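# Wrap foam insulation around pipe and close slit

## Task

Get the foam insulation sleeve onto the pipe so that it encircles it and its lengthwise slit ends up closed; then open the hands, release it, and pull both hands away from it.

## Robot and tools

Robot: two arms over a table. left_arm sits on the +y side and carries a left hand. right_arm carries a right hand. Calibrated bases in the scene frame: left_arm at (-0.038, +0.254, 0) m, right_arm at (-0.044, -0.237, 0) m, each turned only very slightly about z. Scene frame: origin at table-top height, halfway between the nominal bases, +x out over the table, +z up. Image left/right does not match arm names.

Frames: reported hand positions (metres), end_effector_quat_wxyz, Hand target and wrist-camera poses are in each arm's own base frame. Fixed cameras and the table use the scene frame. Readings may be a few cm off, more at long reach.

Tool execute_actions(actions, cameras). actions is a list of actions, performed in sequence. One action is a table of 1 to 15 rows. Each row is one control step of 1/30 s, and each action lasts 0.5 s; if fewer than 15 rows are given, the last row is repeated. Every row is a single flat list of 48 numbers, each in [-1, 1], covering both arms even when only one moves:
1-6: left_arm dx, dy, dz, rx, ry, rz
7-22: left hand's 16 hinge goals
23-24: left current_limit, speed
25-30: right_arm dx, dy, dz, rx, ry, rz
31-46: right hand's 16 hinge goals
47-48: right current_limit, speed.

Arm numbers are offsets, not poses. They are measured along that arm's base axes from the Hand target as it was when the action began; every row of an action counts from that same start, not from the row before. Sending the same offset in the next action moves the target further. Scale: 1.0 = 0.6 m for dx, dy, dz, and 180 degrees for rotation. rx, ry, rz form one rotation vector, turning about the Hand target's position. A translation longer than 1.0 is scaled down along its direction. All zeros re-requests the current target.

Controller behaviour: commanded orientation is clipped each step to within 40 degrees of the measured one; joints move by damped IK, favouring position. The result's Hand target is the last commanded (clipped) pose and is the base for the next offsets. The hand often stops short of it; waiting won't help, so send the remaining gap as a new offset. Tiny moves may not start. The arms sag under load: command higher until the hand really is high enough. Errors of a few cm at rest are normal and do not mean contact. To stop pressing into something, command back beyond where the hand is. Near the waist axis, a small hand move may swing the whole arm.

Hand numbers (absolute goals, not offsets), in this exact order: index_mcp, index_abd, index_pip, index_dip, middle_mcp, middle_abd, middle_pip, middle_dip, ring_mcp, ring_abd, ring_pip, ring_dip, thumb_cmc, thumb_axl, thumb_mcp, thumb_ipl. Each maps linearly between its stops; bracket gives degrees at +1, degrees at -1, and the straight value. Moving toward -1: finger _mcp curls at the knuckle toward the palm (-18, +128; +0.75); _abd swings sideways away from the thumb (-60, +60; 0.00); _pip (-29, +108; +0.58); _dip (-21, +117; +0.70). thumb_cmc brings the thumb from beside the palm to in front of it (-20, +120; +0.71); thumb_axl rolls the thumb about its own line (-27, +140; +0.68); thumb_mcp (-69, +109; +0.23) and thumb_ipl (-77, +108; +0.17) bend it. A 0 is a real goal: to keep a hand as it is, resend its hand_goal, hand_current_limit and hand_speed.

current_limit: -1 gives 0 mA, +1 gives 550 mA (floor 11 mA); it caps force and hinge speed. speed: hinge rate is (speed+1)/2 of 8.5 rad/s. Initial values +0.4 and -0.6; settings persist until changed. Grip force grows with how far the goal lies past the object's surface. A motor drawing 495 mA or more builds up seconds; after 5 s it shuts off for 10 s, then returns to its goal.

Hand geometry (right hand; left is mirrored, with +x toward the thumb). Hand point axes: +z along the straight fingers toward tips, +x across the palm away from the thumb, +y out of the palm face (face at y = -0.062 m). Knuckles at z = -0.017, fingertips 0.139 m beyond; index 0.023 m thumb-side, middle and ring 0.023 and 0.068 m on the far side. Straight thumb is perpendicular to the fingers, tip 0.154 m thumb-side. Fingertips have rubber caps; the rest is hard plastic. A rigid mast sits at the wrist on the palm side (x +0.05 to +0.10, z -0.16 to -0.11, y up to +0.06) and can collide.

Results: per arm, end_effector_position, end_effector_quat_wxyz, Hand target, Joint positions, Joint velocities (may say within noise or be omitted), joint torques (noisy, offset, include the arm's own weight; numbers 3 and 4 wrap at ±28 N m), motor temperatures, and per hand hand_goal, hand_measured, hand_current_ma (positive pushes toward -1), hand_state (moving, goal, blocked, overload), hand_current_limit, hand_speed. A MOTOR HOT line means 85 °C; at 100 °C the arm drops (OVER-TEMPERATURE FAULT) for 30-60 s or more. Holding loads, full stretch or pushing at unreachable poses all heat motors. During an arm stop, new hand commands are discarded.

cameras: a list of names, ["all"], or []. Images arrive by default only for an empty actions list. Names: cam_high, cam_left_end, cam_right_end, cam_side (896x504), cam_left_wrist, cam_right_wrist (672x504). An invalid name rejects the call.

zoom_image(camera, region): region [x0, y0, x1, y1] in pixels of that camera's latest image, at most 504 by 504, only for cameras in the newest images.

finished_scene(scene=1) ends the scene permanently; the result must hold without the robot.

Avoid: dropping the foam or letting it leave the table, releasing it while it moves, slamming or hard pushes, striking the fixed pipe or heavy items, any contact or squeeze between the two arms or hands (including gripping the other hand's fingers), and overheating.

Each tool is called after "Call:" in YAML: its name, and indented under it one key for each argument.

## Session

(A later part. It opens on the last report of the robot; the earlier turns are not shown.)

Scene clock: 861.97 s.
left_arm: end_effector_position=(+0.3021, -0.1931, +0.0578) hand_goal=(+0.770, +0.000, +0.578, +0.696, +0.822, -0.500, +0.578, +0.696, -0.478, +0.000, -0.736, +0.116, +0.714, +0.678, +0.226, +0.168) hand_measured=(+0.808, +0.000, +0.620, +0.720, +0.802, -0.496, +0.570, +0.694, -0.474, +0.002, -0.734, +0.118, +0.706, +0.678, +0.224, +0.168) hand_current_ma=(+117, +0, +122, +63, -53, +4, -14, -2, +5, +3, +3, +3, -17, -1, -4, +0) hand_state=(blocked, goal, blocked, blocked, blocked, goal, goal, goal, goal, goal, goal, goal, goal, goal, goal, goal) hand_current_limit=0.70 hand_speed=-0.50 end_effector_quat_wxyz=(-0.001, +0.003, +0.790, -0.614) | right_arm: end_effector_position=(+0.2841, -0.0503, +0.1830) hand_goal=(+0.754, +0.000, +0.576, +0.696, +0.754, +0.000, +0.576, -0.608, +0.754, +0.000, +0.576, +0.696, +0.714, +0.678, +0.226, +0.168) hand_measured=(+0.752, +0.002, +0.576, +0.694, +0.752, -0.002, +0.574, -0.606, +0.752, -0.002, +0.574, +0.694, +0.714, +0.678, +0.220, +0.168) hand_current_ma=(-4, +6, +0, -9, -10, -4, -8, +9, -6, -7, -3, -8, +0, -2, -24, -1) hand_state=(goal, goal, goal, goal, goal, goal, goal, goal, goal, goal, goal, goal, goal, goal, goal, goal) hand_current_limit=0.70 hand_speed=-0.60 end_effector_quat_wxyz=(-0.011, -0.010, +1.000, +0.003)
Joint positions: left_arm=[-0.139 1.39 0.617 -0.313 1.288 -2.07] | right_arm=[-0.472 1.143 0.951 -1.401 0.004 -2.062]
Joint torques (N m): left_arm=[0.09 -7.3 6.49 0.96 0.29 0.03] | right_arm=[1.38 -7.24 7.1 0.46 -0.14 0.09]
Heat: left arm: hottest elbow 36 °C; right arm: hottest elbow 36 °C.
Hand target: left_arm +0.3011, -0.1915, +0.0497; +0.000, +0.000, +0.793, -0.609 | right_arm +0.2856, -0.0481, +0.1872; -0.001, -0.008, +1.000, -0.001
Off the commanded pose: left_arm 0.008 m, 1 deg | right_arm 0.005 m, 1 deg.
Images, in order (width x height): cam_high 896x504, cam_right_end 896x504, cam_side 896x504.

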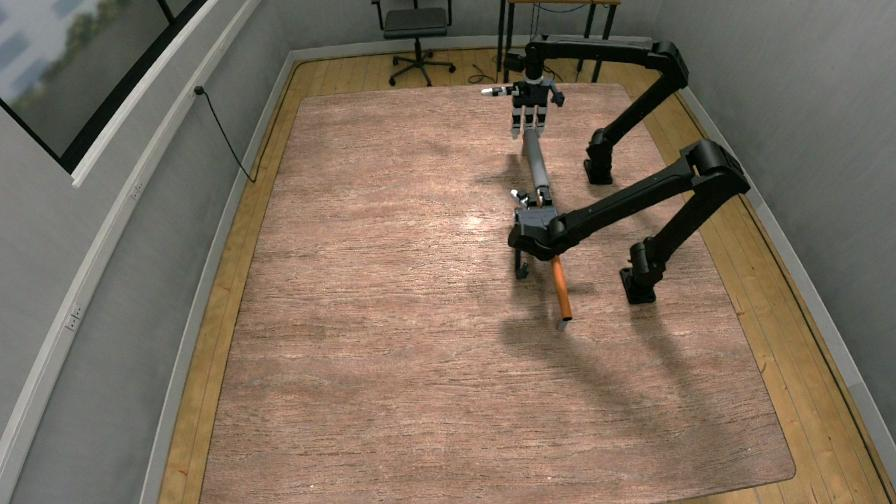

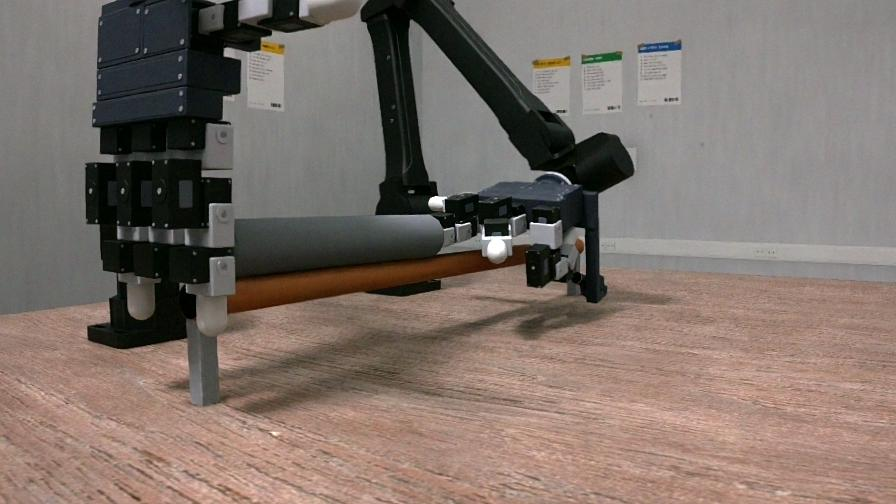

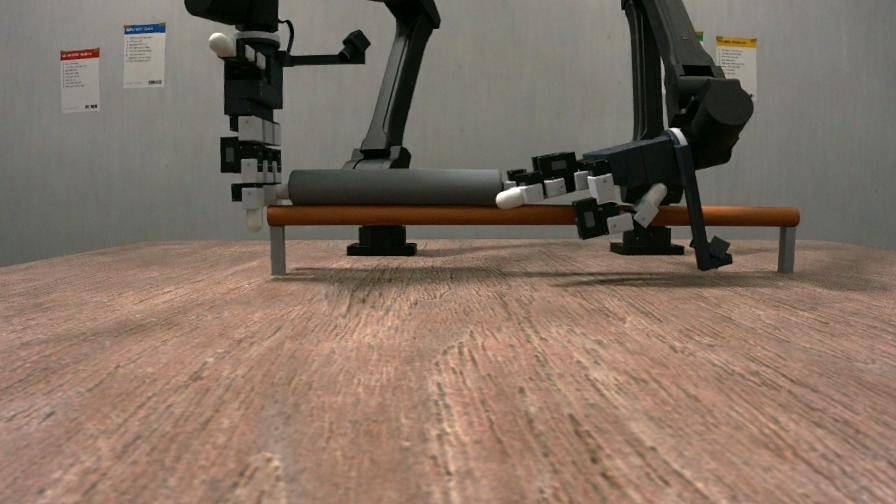

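Call:
execute_actions:
  actions:
    - [[0,0,0,0,0,0,0.77,0.0,0.577,0.696,0.822,-0.5,0.577,0.696,-0.478,0,-0.736,0.116,0.714,0.678,0.226,0.168,0.7,-0.5,0.0,0.022,0.004,0,0,0,0.754,0.0,0.576,0.696,0.754,0,0.576,-0.609,0.754,0.0,0.576,0.696,0.714,0.678,0.226,0.168,0.7,-0.6]]
  cameras: ["cam_side","cam_right_end","cam_high"]

Call:
zoom_image:
  camera: "cam_side"
  region: [200, 110, 360, 240]

Scene clock: 863.17 s.
left_arm: end_effector_position=(+0.3021, -0.1931, +0.0578) hand_goal=(+0.770, +0.000, +0.578, +0.696, +0.822, -0.500, +0.578, +0.696, -0.478, +0.000, -0.736, +0.116, +0.714, +0.678, +0.226, +0.168) hand_measured=(+0.808, +0.000, +0.620, +0.720, +0.802, -0.496, +0.570, +0.694, -0.474, +0.002, -0.734, +0.118, +0.706, +0.678, +0.224, +0.168) hand_current_ma=(+117, +0, +122, +63, -53, +4, -14, -2, +5, +3, +3, +3, -17, -1, -4, +0) hand_state=(blocked, goal, blocked, blocked, blocked, goal, goal, goal, goal, goal, goal, goal, goal, goal, goal, goal) hand_current_limit=0.70 hand_speed=-0.50 end_effector_quat_wxyz=(-0.001, +0.003, +0.790, -0.614) | right_arm: end_effector_position=(+0.2869, -0.0380, +0.1859) hand_goal=(+0.754, +0.000, +0.576, +0.696, +0.754, +0.000, +0.576, -0.608, +0.754, +0.000, +0.576, +0.696, +0.714, +0.678, +0.226, +0.168) hand_measured=(+0.752, +0.002, +0.576, +0.694, +0.752, -0.002, +0.574, -0.606, +0.752, -0.002, +0.574, +0.694, +0.714, +0.678, +0.220, +0.168) hand_current_ma=(-4, +6, +0, -8, -8, -4, -8, +8, -5, -7, -3, -8, +0, -2, -24, -1) hand_state=(goal, goal, goal, goal, goal, goal, goal, goal, goal, goal, goal, goal, goal, goal, goal, goal) hand_current_limit=0.70 hand_speed=-0.60 end_effector_quat_wxyz=(-0.005, -0.010, +1.000, +0.001)
Joint positions: left_arm=[-0.139 1.39 0.617 -0.313 1.288 -2.07] | right_arm=[-0.431 1.124 0.945 -1.401 0.003 -2.022]
Joint torques (N m): left_arm=[0.09 -7.53 6.45 0.88 0.29 0.02] | right_arm=[1.73 -6.89 7.06 0.05 -0.09 0.06]
Heat: left arm: hottest elbow 36 °C; right arm: hottest elbow 36 °C.
Hand target: left_arm +0.3011, -0.1915, +0.0497; +0.000, +0.000, +0.793, -0.609 | right_arm +0.2856, -0.0348, +0.1896; -0.002, -0.009, +1.000, +0.000
Off the commanded pose: left_arm 0.008 m, 1 deg | right_arm 0.005 m, 0 deg.
Images, in order (width x height): cam_high 896x504, cam_right_end 896x504, cam_side 896x504.

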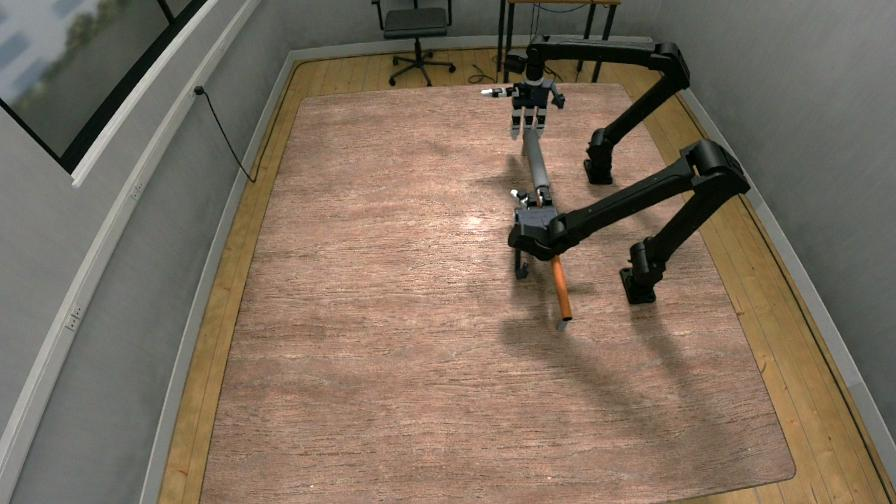

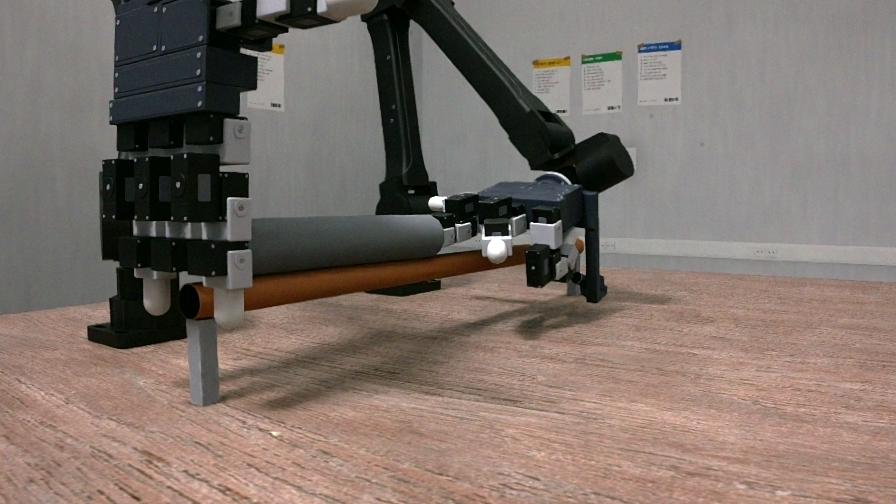

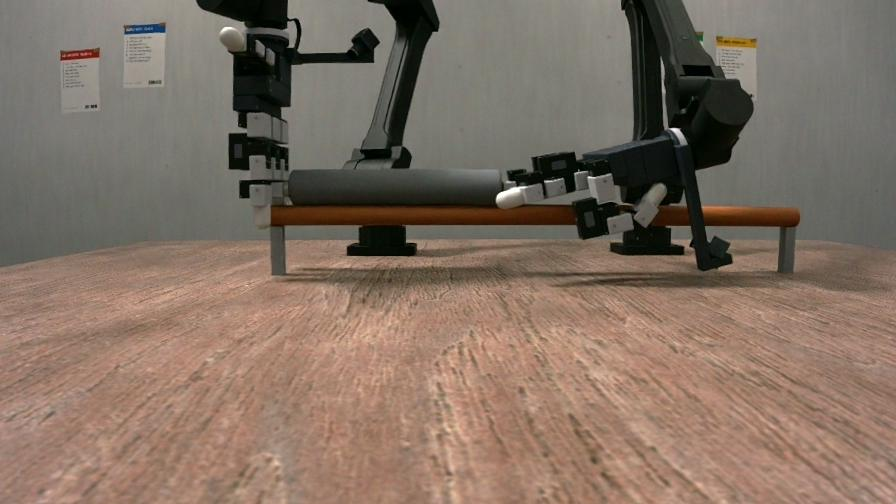

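Scaled by 3.150 from the camera's 896x504 image, which has a finer 1280x720 frame.

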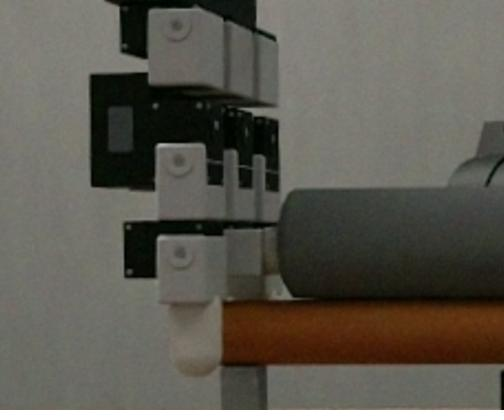

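Call:
execute_actions:
  actions:
    - [[0,0,0,0,0,0,0.77,0.0,0.577,0.696,0.822,-0.5,0.577,0.696,-0.478,0,-0.736,0.116,0.714,0.678,0.226,0.168,0.7,-0.5,0.0,0.0,0.0,0,0,0,0.754,-0.2,0.576,0.696,0.754,0,0.576,-0.609,0.754,0.2,0.576,0.696,0.714,0.678,0.226,0.168,0.7,-0.7]]
    - [[0,0,0,0,0,0,0.77,0.0,0.577,0.696,0.822,-0.5,0.577,0.696,-0.478,0,-0.736,0.116,0.714,0.678,0.226,0.168,0.7,-0.5,0.0,0,0,0,0,0,0.754,-0.26,0.576,0.696,0.754,0,0.576,-0.609,0.754,0.26,0.576,0.696,0.714,0.678,0.226,0.168,0.7,-0.7]]
  cameras: ["cam_side","cam_right_end","cam_high"]

Call:
zoom_image:
  camera: "cam_right_end"
  region: [90, 180, 300, 350]

Call:
zoom_image:
  camera: "cam_high"
  region: [490, 60, 590, 160]

Scene clock: 864.67 s.
left_arm: end_effector_position=(+0.3021, -0.1931, +0.0578) hand_goal=(+0.770, +0.000, +0.578, +0.696, +0.822, -0.500, +0.578, +0.696, -0.478, +0.000, -0.736, +0.116, +0.714, +0.678, +0.226, +0.168) hand_measured=(+0.808, +0.000, +0.620, +0.720, +0.802, -0.496, +0.570, +0.694, -0.474, +0.002, -0.734, +0.118, +0.706, +0.678, +0.224, +0.168) hand_current_ma=(+117, +0, +122, +63, -53, +4, -14, -2, +5, +3, +3, +3, -17, -1, -4, +0) hand_state=(blocked, goal, blocked, blocked, blocked, goal, goal, goal, goal, goal, goal, goal, goal, goal, goal, goal) hand_current_limit=0.70 hand_speed=-0.50 end_effector_quat_wxyz=(-0.001, +0.003, +0.790, -0.614) | right_arm: end_effector_position=(+0.2870, -0.0380, +0.1859) hand_goal=(+0.754, -0.260, +0.576, +0.696, +0.754, +0.000, +0.576, -0.608, +0.754, +0.260, +0.576, +0.696, +0.714, +0.678, +0.226, +0.168) hand_measured=(+0.752, -0.210, +0.576, +0.694, +0.752, -0.002, +0.574, -0.606, +0.752, +0.206, +0.574, +0.694, +0.714, +0.678, +0.220, +0.168) hand_current_ma=(-4, +183, +0, -8, -8, -4, -8, +8, -5, -194, -3, -8, +0, -2, -24, -1) hand_state=(goal, blocked, goal, goal, goal, goal, goal, goal, goal, blocked, goal, goal, goal, goal, goal, goal) hand_current_limit=0.70 hand_speed=-0.70 end_effector_quat_wxyz=(-0.005, -0.009, +1.000, +0.001)
Joint positions: left_arm=[-0.139 1.39 0.617 -0.313 1.288 -2.07] | right_arm=[-0.431 1.124 0.945 -1.401 0.003 -2.021]
Joint torques (N m): left_arm=[0.26 -7.3 6.48 0.88 0.3 0.03] | right_arm=[1.85 -7 7.1 0.16 -0.09 0.06]
Heat: left arm: hottest elbow 37 °C; right arm: hottest elbow 36 °C.
Hand target: left_arm +0.3011, -0.1915, +0.0497; +0.000, +0.000, +0.793, -0.609 | right_arm +0.2856, -0.0348, +0.1896; -0.002, -0.009, +1.000, +0.000
Off the commanded pose: left_arm 0.008 m, 1 deg | right_arm 0.005 m, 0 deg.
Images, in order (width x height): cam_high 896x504, cam_right_end 896x504, cam_side 896x504.

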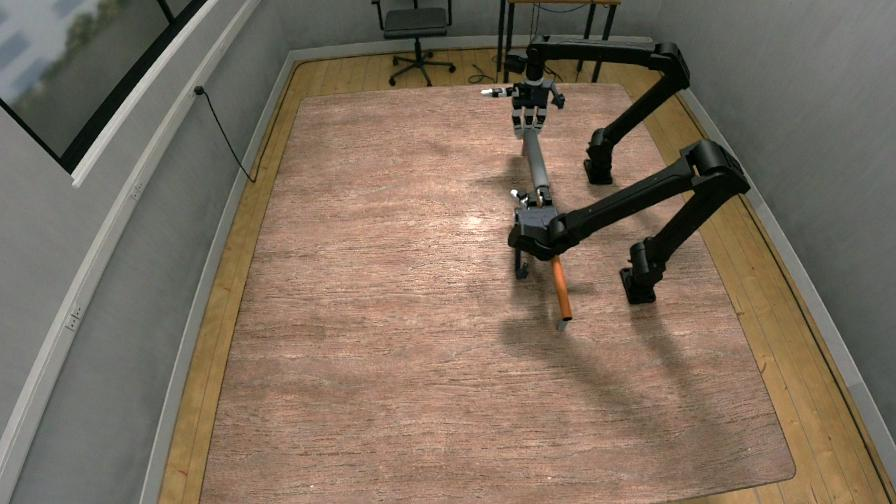

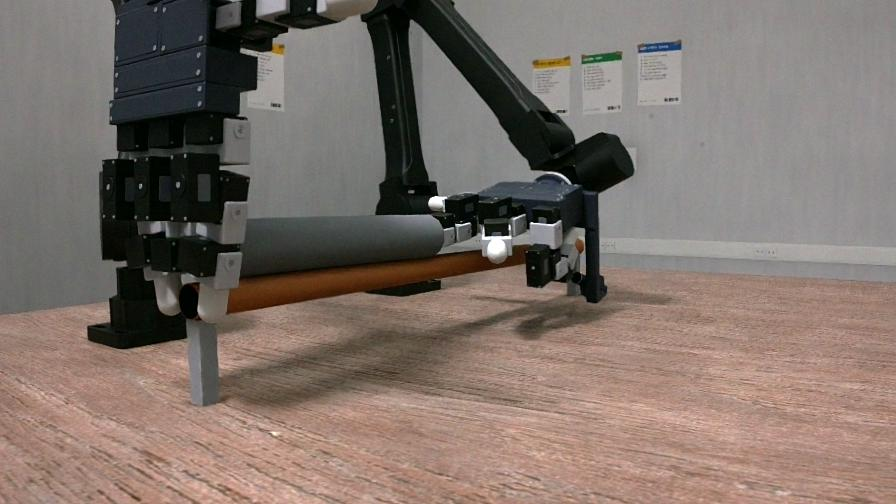

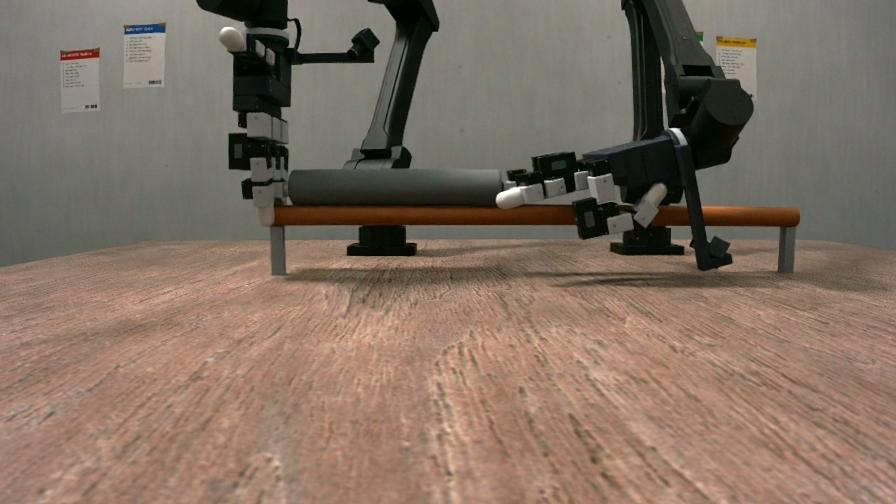

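Scaled by 2.400 from the camera's 896x504 image, which has a finer 1280x720 frame.

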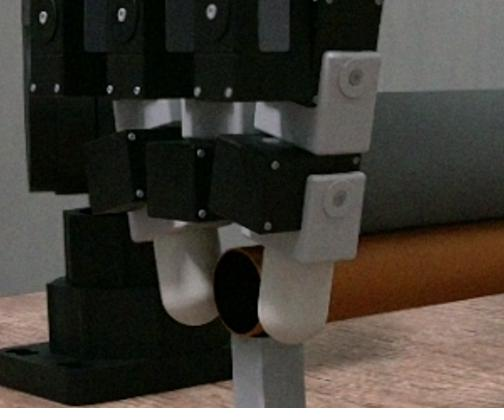

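Scaled by 5.040 from the camera's 896x504 image, which has a finer 1280x720 frame.

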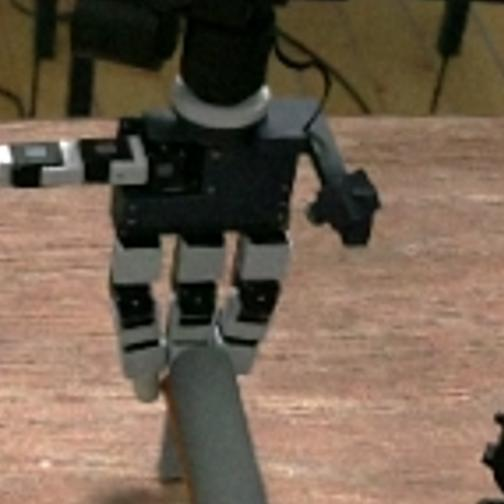

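Call:
execute_actions:
  actions: []
  cameras: ["all"]

Scene clock: 865.40 s.
left_arm: end_effector_position=(+0.3021, -0.1931, +0.0578) hand_goal=(+0.770, +0.000, +0.578, +0.696, +0.822, -0.500, +0.578, +0.696, -0.478, +0.000, -0.736, +0.116, +0.714, +0.678, +0.226, +0.168) hand_measured=(+0.808, +0.000, +0.620, +0.720, +0.802, -0.496, +0.570, +0.694, -0.474, +0.002, -0.734, +0.118, +0.706, +0.678, +0.224, +0.168) hand_current_ma=(+117, +0, +122, +63, -53, +4, -14, -2, +5, +3, +3, +3, -17, -1, -4, +0) hand_state=(blocked, goal, blocked, blocked, blocked, goal, goal, goal, goal, goal, goal, goal, goal, goal, goal, goal) hand_current_limit=0.70 hand_speed=-0.50 end_effector_quat_wxyz=(-0.001, +0.003, +0.790, -0.614) | right_arm: end_effector_position=(+0.2870, -0.0380, +0.1859) hand_goal=(+0.754, -0.260, +0.576, +0.696, +0.754, +0.000, +0.576, -0.608, +0.754, +0.260, +0.576, +0.696, +0.714, +0.678, +0.226, +0.168) hand_measured=(+0.752, -0.210, +0.576, +0.694, +0.752, -0.002, +0.574, -0.606, +0.752, +0.206, +0.574, +0.694, +0.714, +0.678, +0.220, +0.168) hand_current_ma=(-4, +183, +0, -8, -8, -4, -8, +8, -5, -194, -3, -8, +0, -2, -24, -1) hand_state=(goal, blocked, goal, goal, goal, goal, goal, goal, goal, blocked, goal, goal, goal, goal, goal, goal) hand_current_limit=0.70 hand_speed=-0.70 end_effector_quat_wxyz=(-0.005, -0.009, +1.000, +0.001)
Joint positions: left_arm=[-0.139 1.39 0.617 -0.313 1.288 -2.07] | right_arm=[-0.431 1.124 0.945 -1.401 0.003 -2.021]
Joint velocities: within noise
Joint torques (N m): left_arm=[0.32 -7.41 6.48 0.92 0.3 0.02] | right_arm=[1.67 -6.83 7.1 0.16 -0.1 0.06]
Motor temperatures (°C): left_arm=[25 32 37 27 25 24] | right_arm=[29 31 36 22 23 21]
Heat: left arm: hottest elbow 37 °C; right arm: hottest elbow 36 °C.
Hand target: left_arm +0.3011, -0.1915, +0.0497; +0.000, +0.000, +0.793, -0.609 | right_arm +0.2856, -0.0348, +0.1896; -0.002, -0.009, +1.000, +0.000
Off the commanded pose: left_arm 0.008 m, 1 deg | right_arm 0.005 m, 0 deg.

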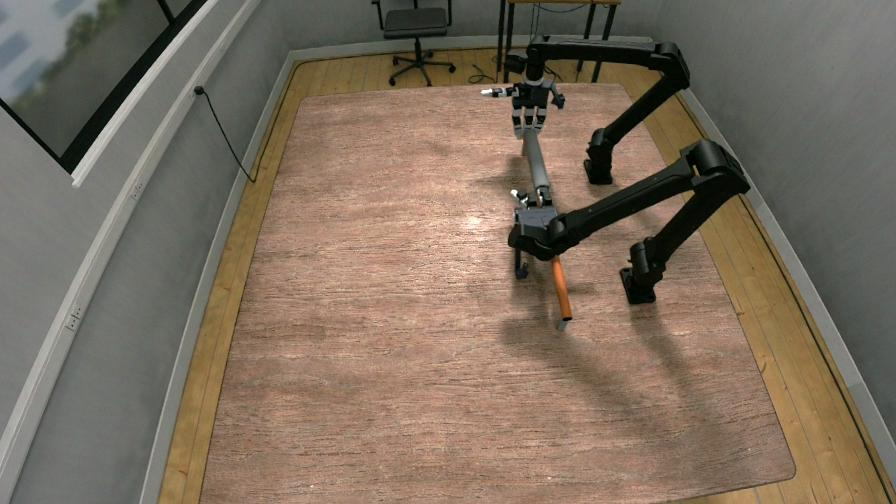

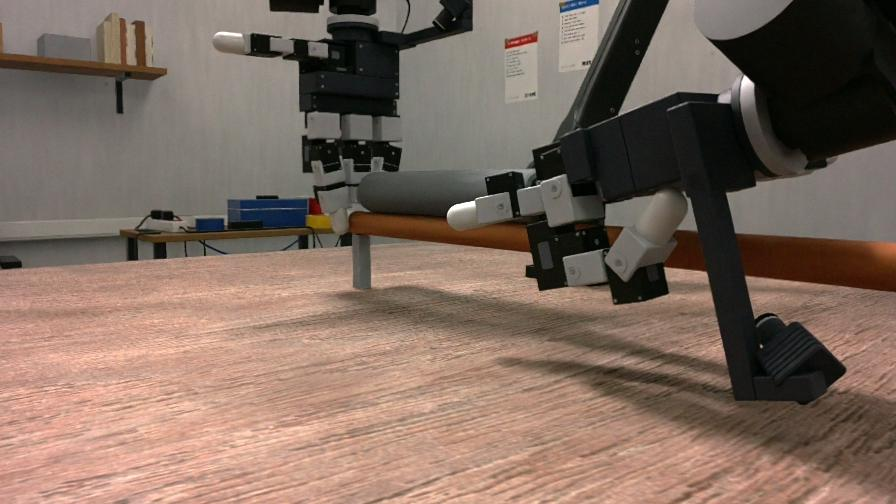

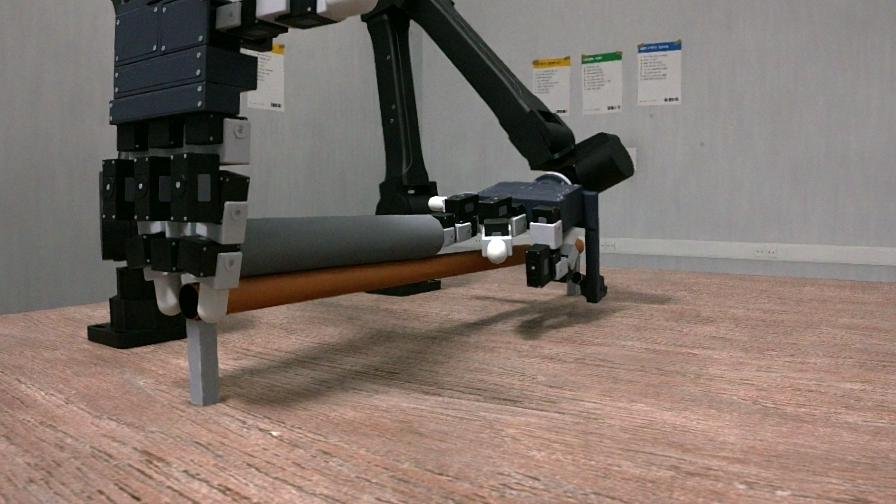

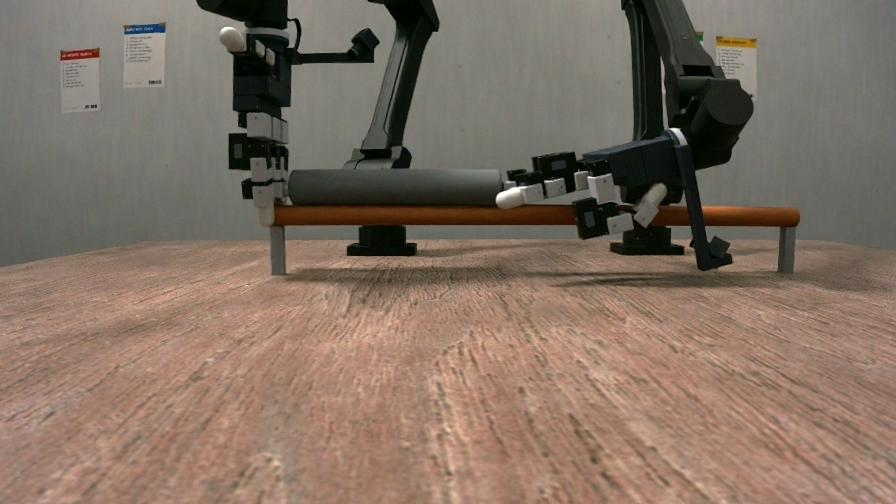

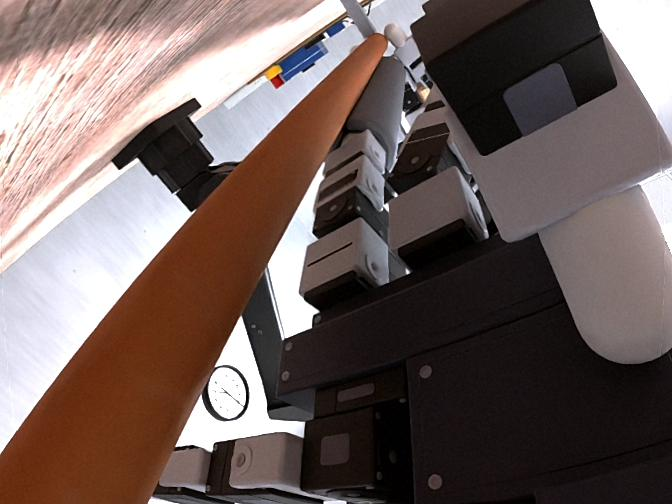

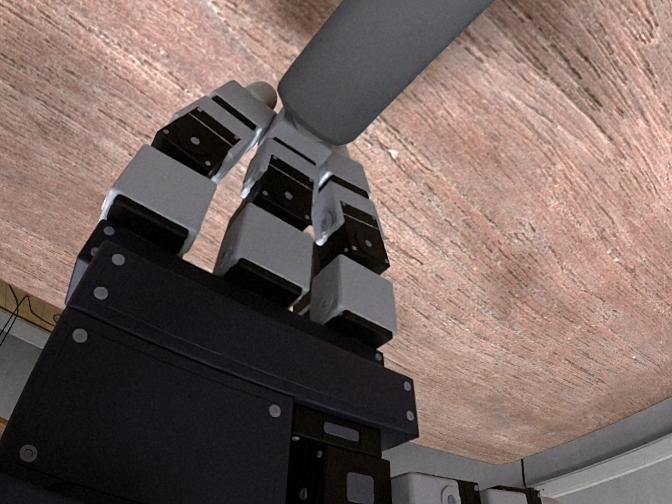

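Call:
zoom_image:
  camera: "cam_right_end"
  region: [90, 180, 300, 350]

Call:
zoom_image:
  camera: "cam_high"
  region: [490, 60, 590, 160]

Scaled by 2.400 from the camera's 896x504 image, which has a finer 1280x720 frame.

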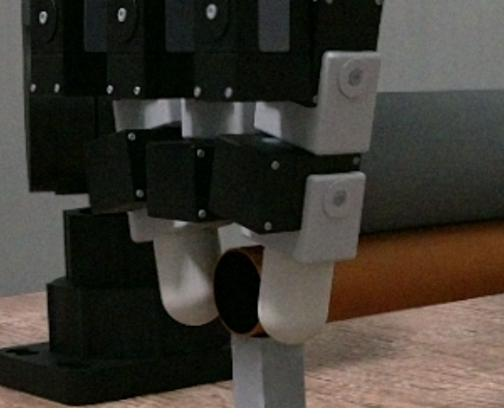

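Scaled by 5.040 from the camera's 896x504 image, which has a finer 1280x720 frame.

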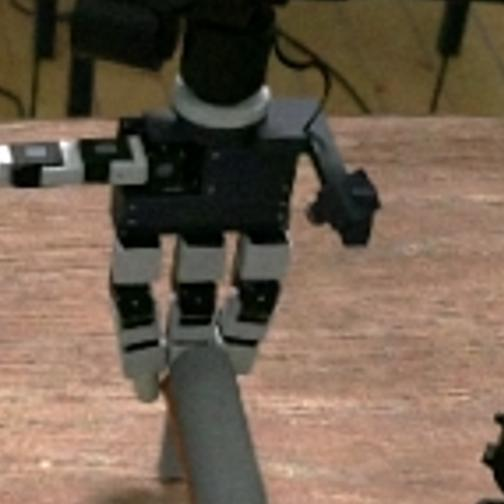

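Call:
execute_actions:
  actions:
    - [[0,0,0,0,0,0,0.77,0.0,0.577,0.696,0.822,-0.5,0.577,0.696,-0.478,0,-0.736,0.116,0.714,0.678,0.226,0.168,0.7,-0.5,0.009,0,0,0,0,0,0.754,-0.30,0.576,0.696,0.754,0,0.576,-0.609,0.754,0.18,0.576,0.696,0.714,0.678,0.226,0.168,0.7,-0.7]]
    - [[0,0,0,0,0,0,0.77,0.0,0.577,0.696,0.822,-0.5,0.577,0.696,-0.478,0,-0.736,0.116,0.714,0.678,0.226,0.168,0.7,-0.5,0.009,0,0,0,0,0,0.754,-0.34,0.576,0.696,0.754,0,0.576,-0.609,0.754,0.13,0.576,0.696,0.714,0.678,0.226,0.168,0.7,-0.7]]
  cameras: ["cam_high","cam_right_end"]

Call:
zoom_image:
  camera: "cam_high"
  region: [490, 60, 590, 160]

Call:
zoom_image:
  camera: "cam_right_end"
  region: [90, 180, 300, 350]

Scene clock: 867.43 s.
left_arm: end_effector_position=(+0.3021, -0.1931, +0.0578) hand_goal=(+0.770, +0.000, +0.578, +0.696, +0.822, -0.500, +0.578, +0.696, -0.478, +0.000, -0.736, +0.116, +0.714, +0.678, +0.226, +0.168) hand_measured=(+0.808, +0.000, +0.620, +0.720, +0.802, -0.496, +0.570, +0.694, -0.474, +0.002, -0.734, +0.118, +0.706, +0.678, +0.224, +0.168) hand_current_ma=(+117, +0, +122, +63, -53, +4, -14, -2, +5, +3, +3, +3, -17, -1, -4, +0) hand_state=(blocked, goal, blocked, blocked, blocked, goal, goal, goal, goal, goal, goal, goal, goal, goal, goal, goal) hand_current_limit=0.70 hand_speed=-0.50 end_effector_quat_wxyz=(-0.001, +0.003, +0.790, -0.614) | right_arm: end_effector_position=(+0.2888, -0.0344, +0.1859) hand_goal=(+0.754, -0.340, +0.576, +0.696, +0.754, +0.000, +0.576, -0.608, +0.754, +0.130, +0.576, +0.696, +0.714, +0.678, +0.226, +0.168) hand_measured=(+0.754, -0.234, +0.576, +0.696, +0.752, -0.026, +0.574, -0.606, +0.752, +0.132, +0.574, +0.694, +0.714, +0.678, +0.220, +0.168) hand_current_ma=(+2, +407, +0, -2, -4, -84, -5, +8, -5, +8, -3, -8, +0, -2, -24, -1) hand_state=(goal, blocked, goal, goal, goal, blocked, goal, goal, goal, goal, goal, goal, goal, goal, goal, goal) hand_current_limit=0.70 hand_speed=-0.70 end_effector_quat_wxyz=(-0.005, -0.008, +1.000, +0.001)
Joint positions: left_arm=[-0.139 1.39 0.617 -0.313 1.288 -2.07] | right_arm=[-0.418 1.124 0.945 -1.401 0.003 -2.005]
Joint torques (N m): left_arm=[0.09 -7.41 6.48 0.9 0.3 0.04] | right_arm=[1.67 -4.84 8.77 0.36 -0.09 0.04]
Heat: left arm: hottest elbow 37 °C; right arm: hottest elbow 36 °C.
Hand target: left_arm +0.3011, -0.1915, +0.0497; +0.000, +0.000, +0.793, -0.609 | right_arm +0.2964, -0.0348, +0.1896; -0.002, -0.009, +1.000, +0.000
Off the commanded pose: left_arm 0.008 m, 1 deg | right_arm 0.008 m, 0 deg.
Images, in order (width x height): cam_high 896x504, cam_right_end 896x504.

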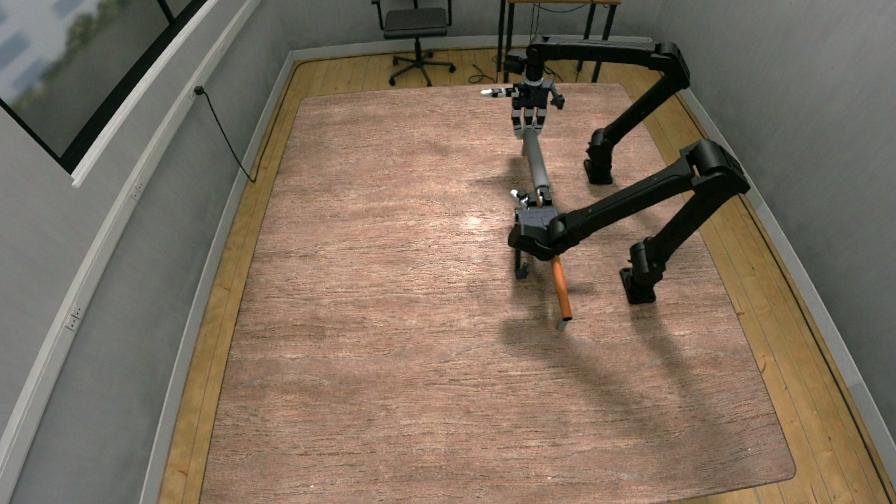

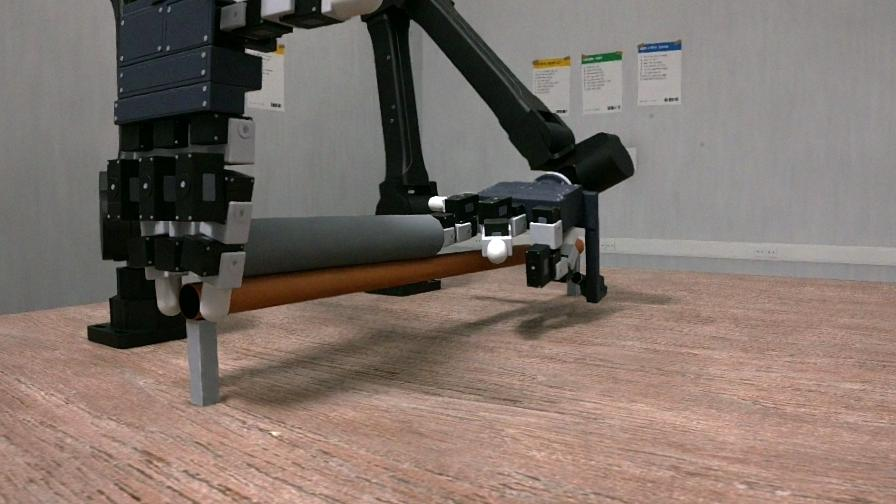

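Scaled by 5.040 from the camera's 896x504 image, which has a finer 1280x720 frame.

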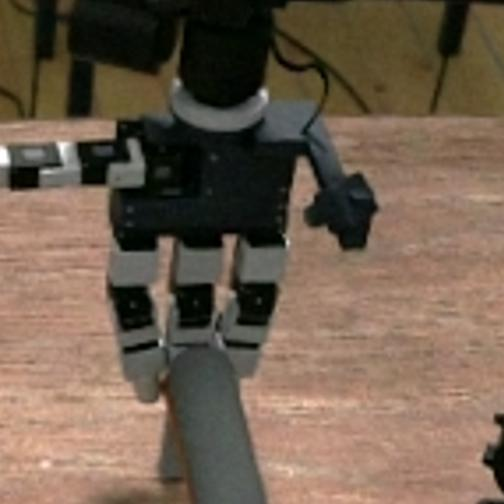

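Scaled by 2.400 from the camera's 896x504 image, which has a finer 1280x720 frame.

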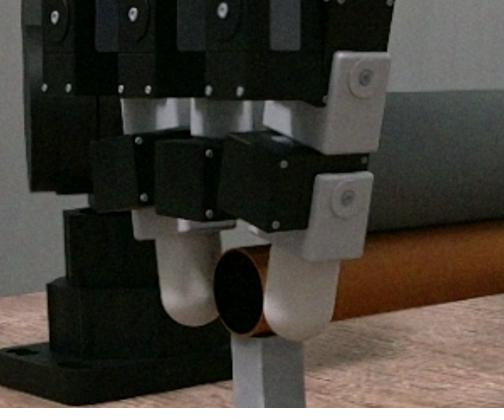

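Call:
execute_actions:
  actions:
    - [[0,0,0,0,0,0,0.77,0.0,0.577,0.696,0.822,-0.5,0.577,0.696,-0.478,0,-0.736,0.116,0.714,0.678,0.226,0.168,0.7,-0.5,0.010,0,0,0,0,0,0.754,-0.27,0.576,0.696,0.754,0,0.576,-0.609,0.754,0.13,0.576,0.696,0.714,0.678,0.226,0.168,0.7,-0.7]]
  cameras: ["cam_high"]

Call:
zoom_image:
  camera: "cam_high"
  region: [490, 60, 590, 160]

Scene clock: 868.30 s.
left_arm: end_effector_position=(+0.3021, -0.1931, +0.0578) hand_goal=(+0.770, +0.000, +0.578, +0.696, +0.822, -0.500, +0.578, +0.696, -0.478, +0.000, -0.736, +0.116, +0.714, +0.678, +0.226, +0.168) hand_measured=(+0.808, +0.000, +0.620, +0.720, +0.802, -0.496, +0.570, +0.694, -0.474, +0.002, -0.734, +0.118, +0.706, +0.678, +0.224, +0.168) hand_current_ma=(+117, +0, +122, +63, -53, +4, -14, -2, +5, +3, +3, +3, -17, -1, -4, +0) hand_state=(blocked, goal, blocked, blocked, blocked, goal, goal, goal, goal, goal, goal, goal, goal, goal, goal, goal) hand_current_limit=0.70 hand_speed=-0.50 end_effector_quat_wxyz=(-0.001, +0.003, +0.790, -0.614) | right_arm: end_effector_position=(+0.2899, -0.0331, +0.1834) hand_goal=(+0.754, -0.270, +0.576, +0.696, +0.754, +0.000, +0.576, -0.608, +0.754, +0.130, +0.576, +0.696, +0.714, +0.678, +0.226, +0.168) hand_measured=(+0.754, -0.230, +0.576, +0.696, +0.754, -0.026, +0.574, -0.616, +0.752, +0.132, +0.574, +0.694, +0.714, +0.678, +0.220, +0.168) hand_current_ma=(+2, +142, +1, -2, -1, -84, -6, -25, -5, +7, -3, -8, +0, -2, -24, -1) hand_state=(goal, blocked, goal, goal, goal, blocked, goal, goal, goal, goal, goal, goal, goal, goal, goal, goal) hand_current_limit=0.70 hand_speed=-0.70 end_effector_quat_wxyz=(-0.009, -0.009, +1.000, +0.002)
Joint positions: left_arm=[-0.139 1.39 0.617 -0.313 1.288 -2.07] | right_arm=[-0.412 1.133 0.945 -1.401 0.003 -2]
Joint torques (N m): left_arm=[0.15 -7.36 6.48 0.98 0.3 0.05] | right_arm=[1.85 -4.37 9.68 0.44 -0.13 0.08]
Heat: left arm: hottest elbow 37 °C; right arm: hottest elbow 37 °C.
Hand target: left_arm +0.3011, -0.1915, +0.0497; +0.000, +0.000, +0.793, -0.609 | right_arm +0.3024, -0.0348, +0.1896; -0.001, -0.008, +1.000, -0.001
Off the commanded pose: left_arm 0.008 m, 1 deg | right_arm 0.014 m, 1 deg.
Images, in order (width x height): cam_high 896x504.

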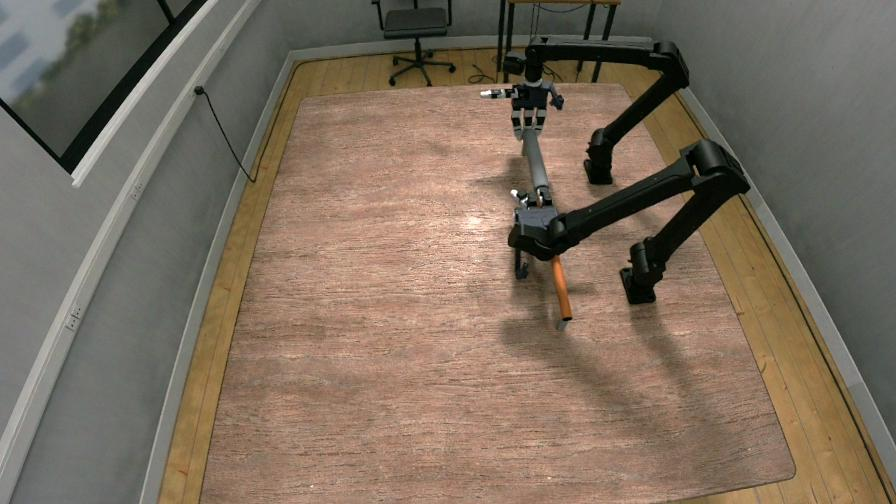

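Scaled by 5.040 from the camera's 896x504 image, which has a finer 1280x720 frame.

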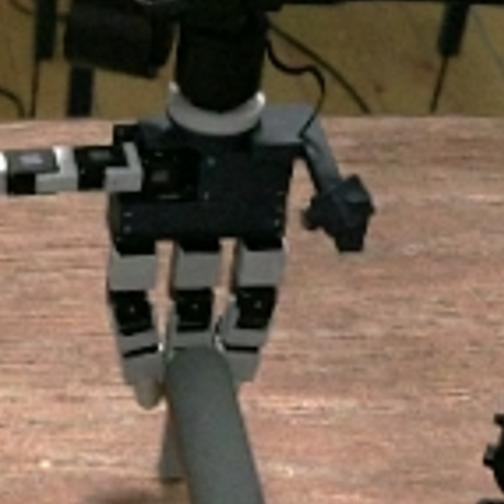

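Call:
execute_actions:
  actions:
    - [[0,0,0,0,0,0,0.77,0.0,0.577,0.696,0.822,-0.5,0.577,0.696,-0.478,0,-0.736,0.116,0.714,0.678,0.226,0.168,0.7,-0.5,0.006,-0.004,0.004,0,0,0,0.754,-0.30,0.576,0.696,0.754,0,0.576,-0.609,0.754,0.11,0.576,0.696,0.714,0.678,0.226,0.168,0.7,-0.7]]
  cameras: ["cam_high"]

Call:
zoom_image:
  camera: "cam_high"
  region: [490, 60, 590, 160]

Scene clock: 869.20 s.
left_arm: end_effector_position=(+0.3021, -0.1931, +0.0578) hand_goal=(+0.770, +0.000, +0.578, +0.696, +0.822, -0.500, +0.578, +0.696, -0.478, +0.000, -0.736, +0.116, +0.714, +0.678, +0.226, +0.168) hand_measured=(+0.808, +0.000, +0.620, +0.720, +0.802, -0.496, +0.570, +0.694, -0.474, +0.002, -0.734, +0.118, +0.706, +0.678, +0.224, +0.168) hand_current_ma=(+117, +0, +122, +63, -53, +4, -14, -2, +5, +3, +3, +3, -17, -1, -4, +0) hand_state=(blocked, goal, blocked, blocked, blocked, goal, goal, goal, goal, goal, goal, goal, goal, goal, goal, goal) hand_current_limit=0.70 hand_speed=-0.50 end_effector_quat_wxyz=(-0.001, +0.003, +0.790, -0.614) | right_arm: end_effector_position=(+0.2913, -0.0337, +0.1829) hand_goal=(+0.754, -0.300, +0.576, +0.696, +0.754, +0.000, +0.576, -0.608, +0.754, +0.110, +0.576, +0.696, +0.714, +0.678, +0.226, +0.168) hand_measured=(+0.752, -0.240, +0.576, +0.696, +0.754, -0.034, +0.570, -0.618, +0.752, +0.112, +0.574, +0.694, +0.714, +0.678, +0.220, +0.168) hand_current_ma=(-5, +220, +1, -2, -3, -117, -20, -37, -5, +8, -3, -8, +0, -2, -24, -1) hand_state=(goal, blocked, goal, goal, goal, blocked, goal, goal, goal, goal, goal, goal, goal, goal, goal, goal) hand_current_limit=0.70 hand_speed=-0.70 end_effector_quat_wxyz=(-0.011, -0.009, +1.000, +0.003)
Joint positions: left_arm=[-0.139 1.39 0.617 -0.313 1.288 -2.07] | right_arm=[-0.412 1.141 0.949 -1.401 0.003 -2]
Joint torques (N m): left_arm=[-0.09 -7.47 6.42 0.95 0.3 0.05] | right_arm=[1.55 -4.13 10.41 0.4 -0.12 0.05]
Heat: left arm: hottest elbow 37 °C; right arm: hottest elbow 37 °C.
Hand target: left_arm +0.3011, -0.1915, +0.0497; +0.000, +0.000, +0.793, -0.609 | right_arm +0.3060, -0.0372, +0.1920; -0.001, -0.008, +1.000, +0.000
Off the commanded pose: left_arm 0.008 m, 1 deg | right_arm 0.018 m, 1 deg.
Images, in order (width x height): cam_high 896x504.

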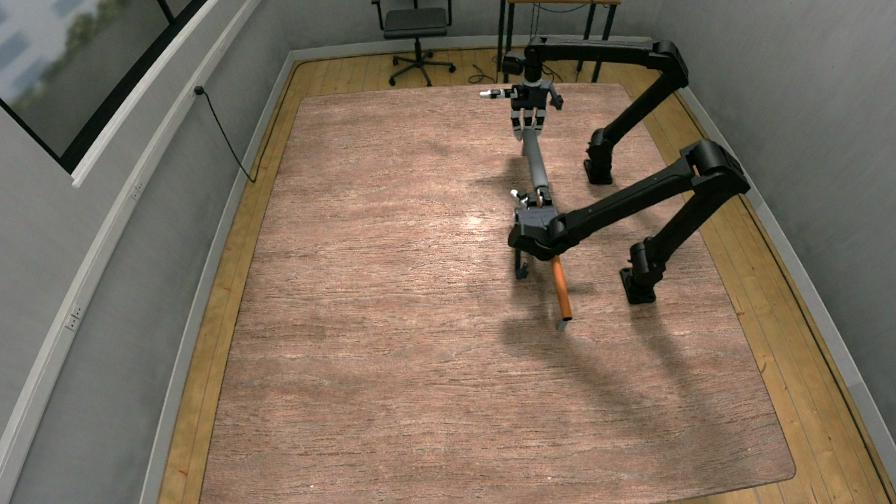

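Scaled by 5.040 from the camera's 896x504 image, which has a finer 1280x720 frame.

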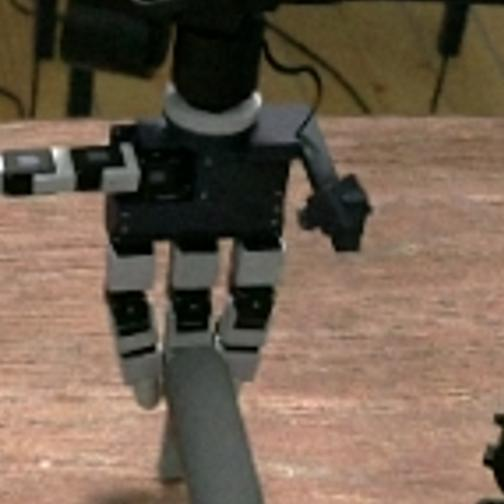

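Call:
execute_actions:
  actions:
    - [[0,0,0,0,0,0,0.77,0.0,0.577,0.696,0.822,-0.5,0.577,0.696,-0.478,0,-0.736,0.116,0.714,0.678,0.226,0.168,0.7,-0.5,0.006,0.0,0.004,0,0,0,0.754,-0.32,0.576,0.696,0.754,0,0.576,-0.609,0.754,0.08,0.576,0.696,0.714,0.678,0.226,0.168,0.7,-0.7]]
    - [[0,0,0,0,0,0,0.77,0.0,0.577,0.696,0.822,-0.5,0.577,0.696,-0.478,0,-0.736,0.116,0.714,0.678,0.226,0.168,0.7,-0.5,0.006,0.0,0.002,0,0,0,0.754,-0.33,0.576,0.696,0.754,0,0.576,-0.609,0.754,0.06,0.576,0.696,0.714,0.678,0.226,0.168,0.7,-0.7]]
  cameras: ["cam_high"]

Call:
zoom_image:
  camera: "cam_high"
  region: [490, 60, 590, 160]

Scene clock: 870.77 s.
left_arm: end_effector_position=(+0.3021, -0.1931, +0.0578) hand_goal=(+0.770, +0.000, +0.578, +0.696, +0.822, -0.500, +0.578, +0.696, -0.478, +0.000, -0.736, +0.116, +0.714, +0.678, +0.226, +0.168) hand_measured=(+0.808, +0.000, +0.620, +0.720, +0.802, -0.496, +0.570, +0.694, -0.474, +0.002, -0.734, +0.118, +0.706, +0.678, +0.224, +0.168) hand_current_ma=(+117, +0, +122, +63, -53, +4, -14, -2, +5, +3, +3, +3, -17, -1, -4, +0) hand_state=(blocked, goal, blocked, blocked, blocked, goal, goal, goal, goal, goal, goal, goal, goal, goal, goal, goal) hand_current_limit=0.70 hand_speed=-0.50 end_effector_quat_wxyz=(-0.001, +0.003, +0.790, -0.614) | right_arm: end_effector_position=(+0.2982, -0.0341, +0.1828) hand_goal=(+0.754, -0.330, +0.576, +0.696, +0.754, +0.000, +0.576, -0.608, +0.754, +0.060, +0.576, +0.696, +0.714, +0.678, +0.226, +0.168) hand_measured=(+0.750, -0.244, +0.576, +0.696, +0.750, -0.036, +0.570, -0.614, +0.752, +0.064, +0.574, +0.694, +0.714, +0.678, +0.220, +0.168) hand_current_ma=(-12, +323, -1, -2, -12, -129, -20, -22, -5, +9, -3, -8, +0, -2, -24, -1) hand_state=(goal, blocked, goal, goal, goal, blocked, goal, goal, goal, goal, goal, goal, goal, goal, goal, goal) hand_current_limit=0.70 hand_speed=-0.70 end_effector_quat_wxyz=(-0.013, -0.010, +1.000, +0.004)
Joint positions: left_arm=[-0.139 1.39 0.617 -0.313 1.288 -2.07] | right_arm=[-0.404 1.164 0.966 -1.401 0.003 -1.994]
Joint torques (N m): left_arm=[0.21 -7.41 6.43 0.9 0.3 0.02] | right_arm=[1.96 -5.19 10.91 0.16 -0.13 0.06]
Heat: left arm: hottest elbow 37 °C; right arm: hottest elbow 37 °C.
Hand target: left_arm +0.3011, -0.1915, +0.0497; +0.000, +0.000, +0.793, -0.609 | right_arm +0.3132, -0.0372, +0.1955; -0.002, -0.009, +1.000, +0.000
Off the commanded pose: left_arm 0.008 m, 1 deg | right_arm 0.020 m, 1 deg.
Images, in order (width x height): cam_high 896x504.

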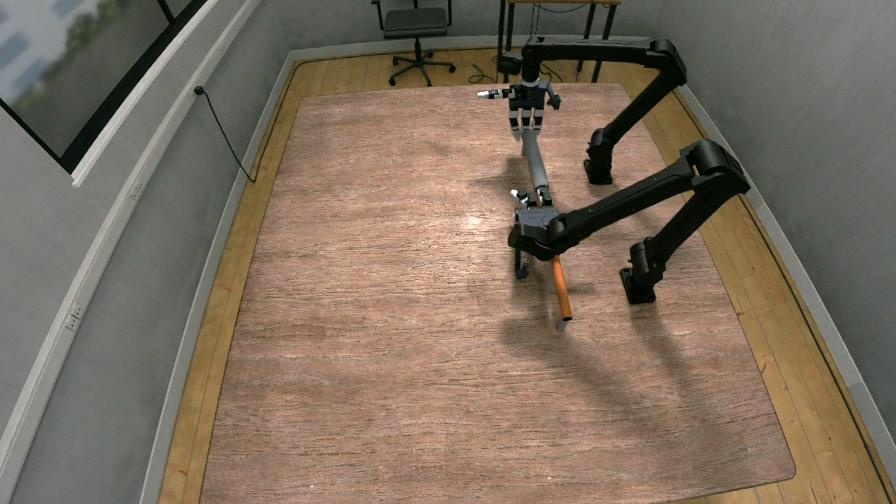

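Scaled by 5.040 from the camera's 896x504 image, which has a finer 1280x720 frame.

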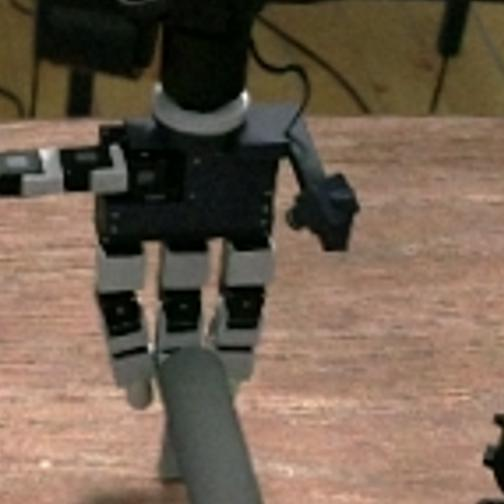

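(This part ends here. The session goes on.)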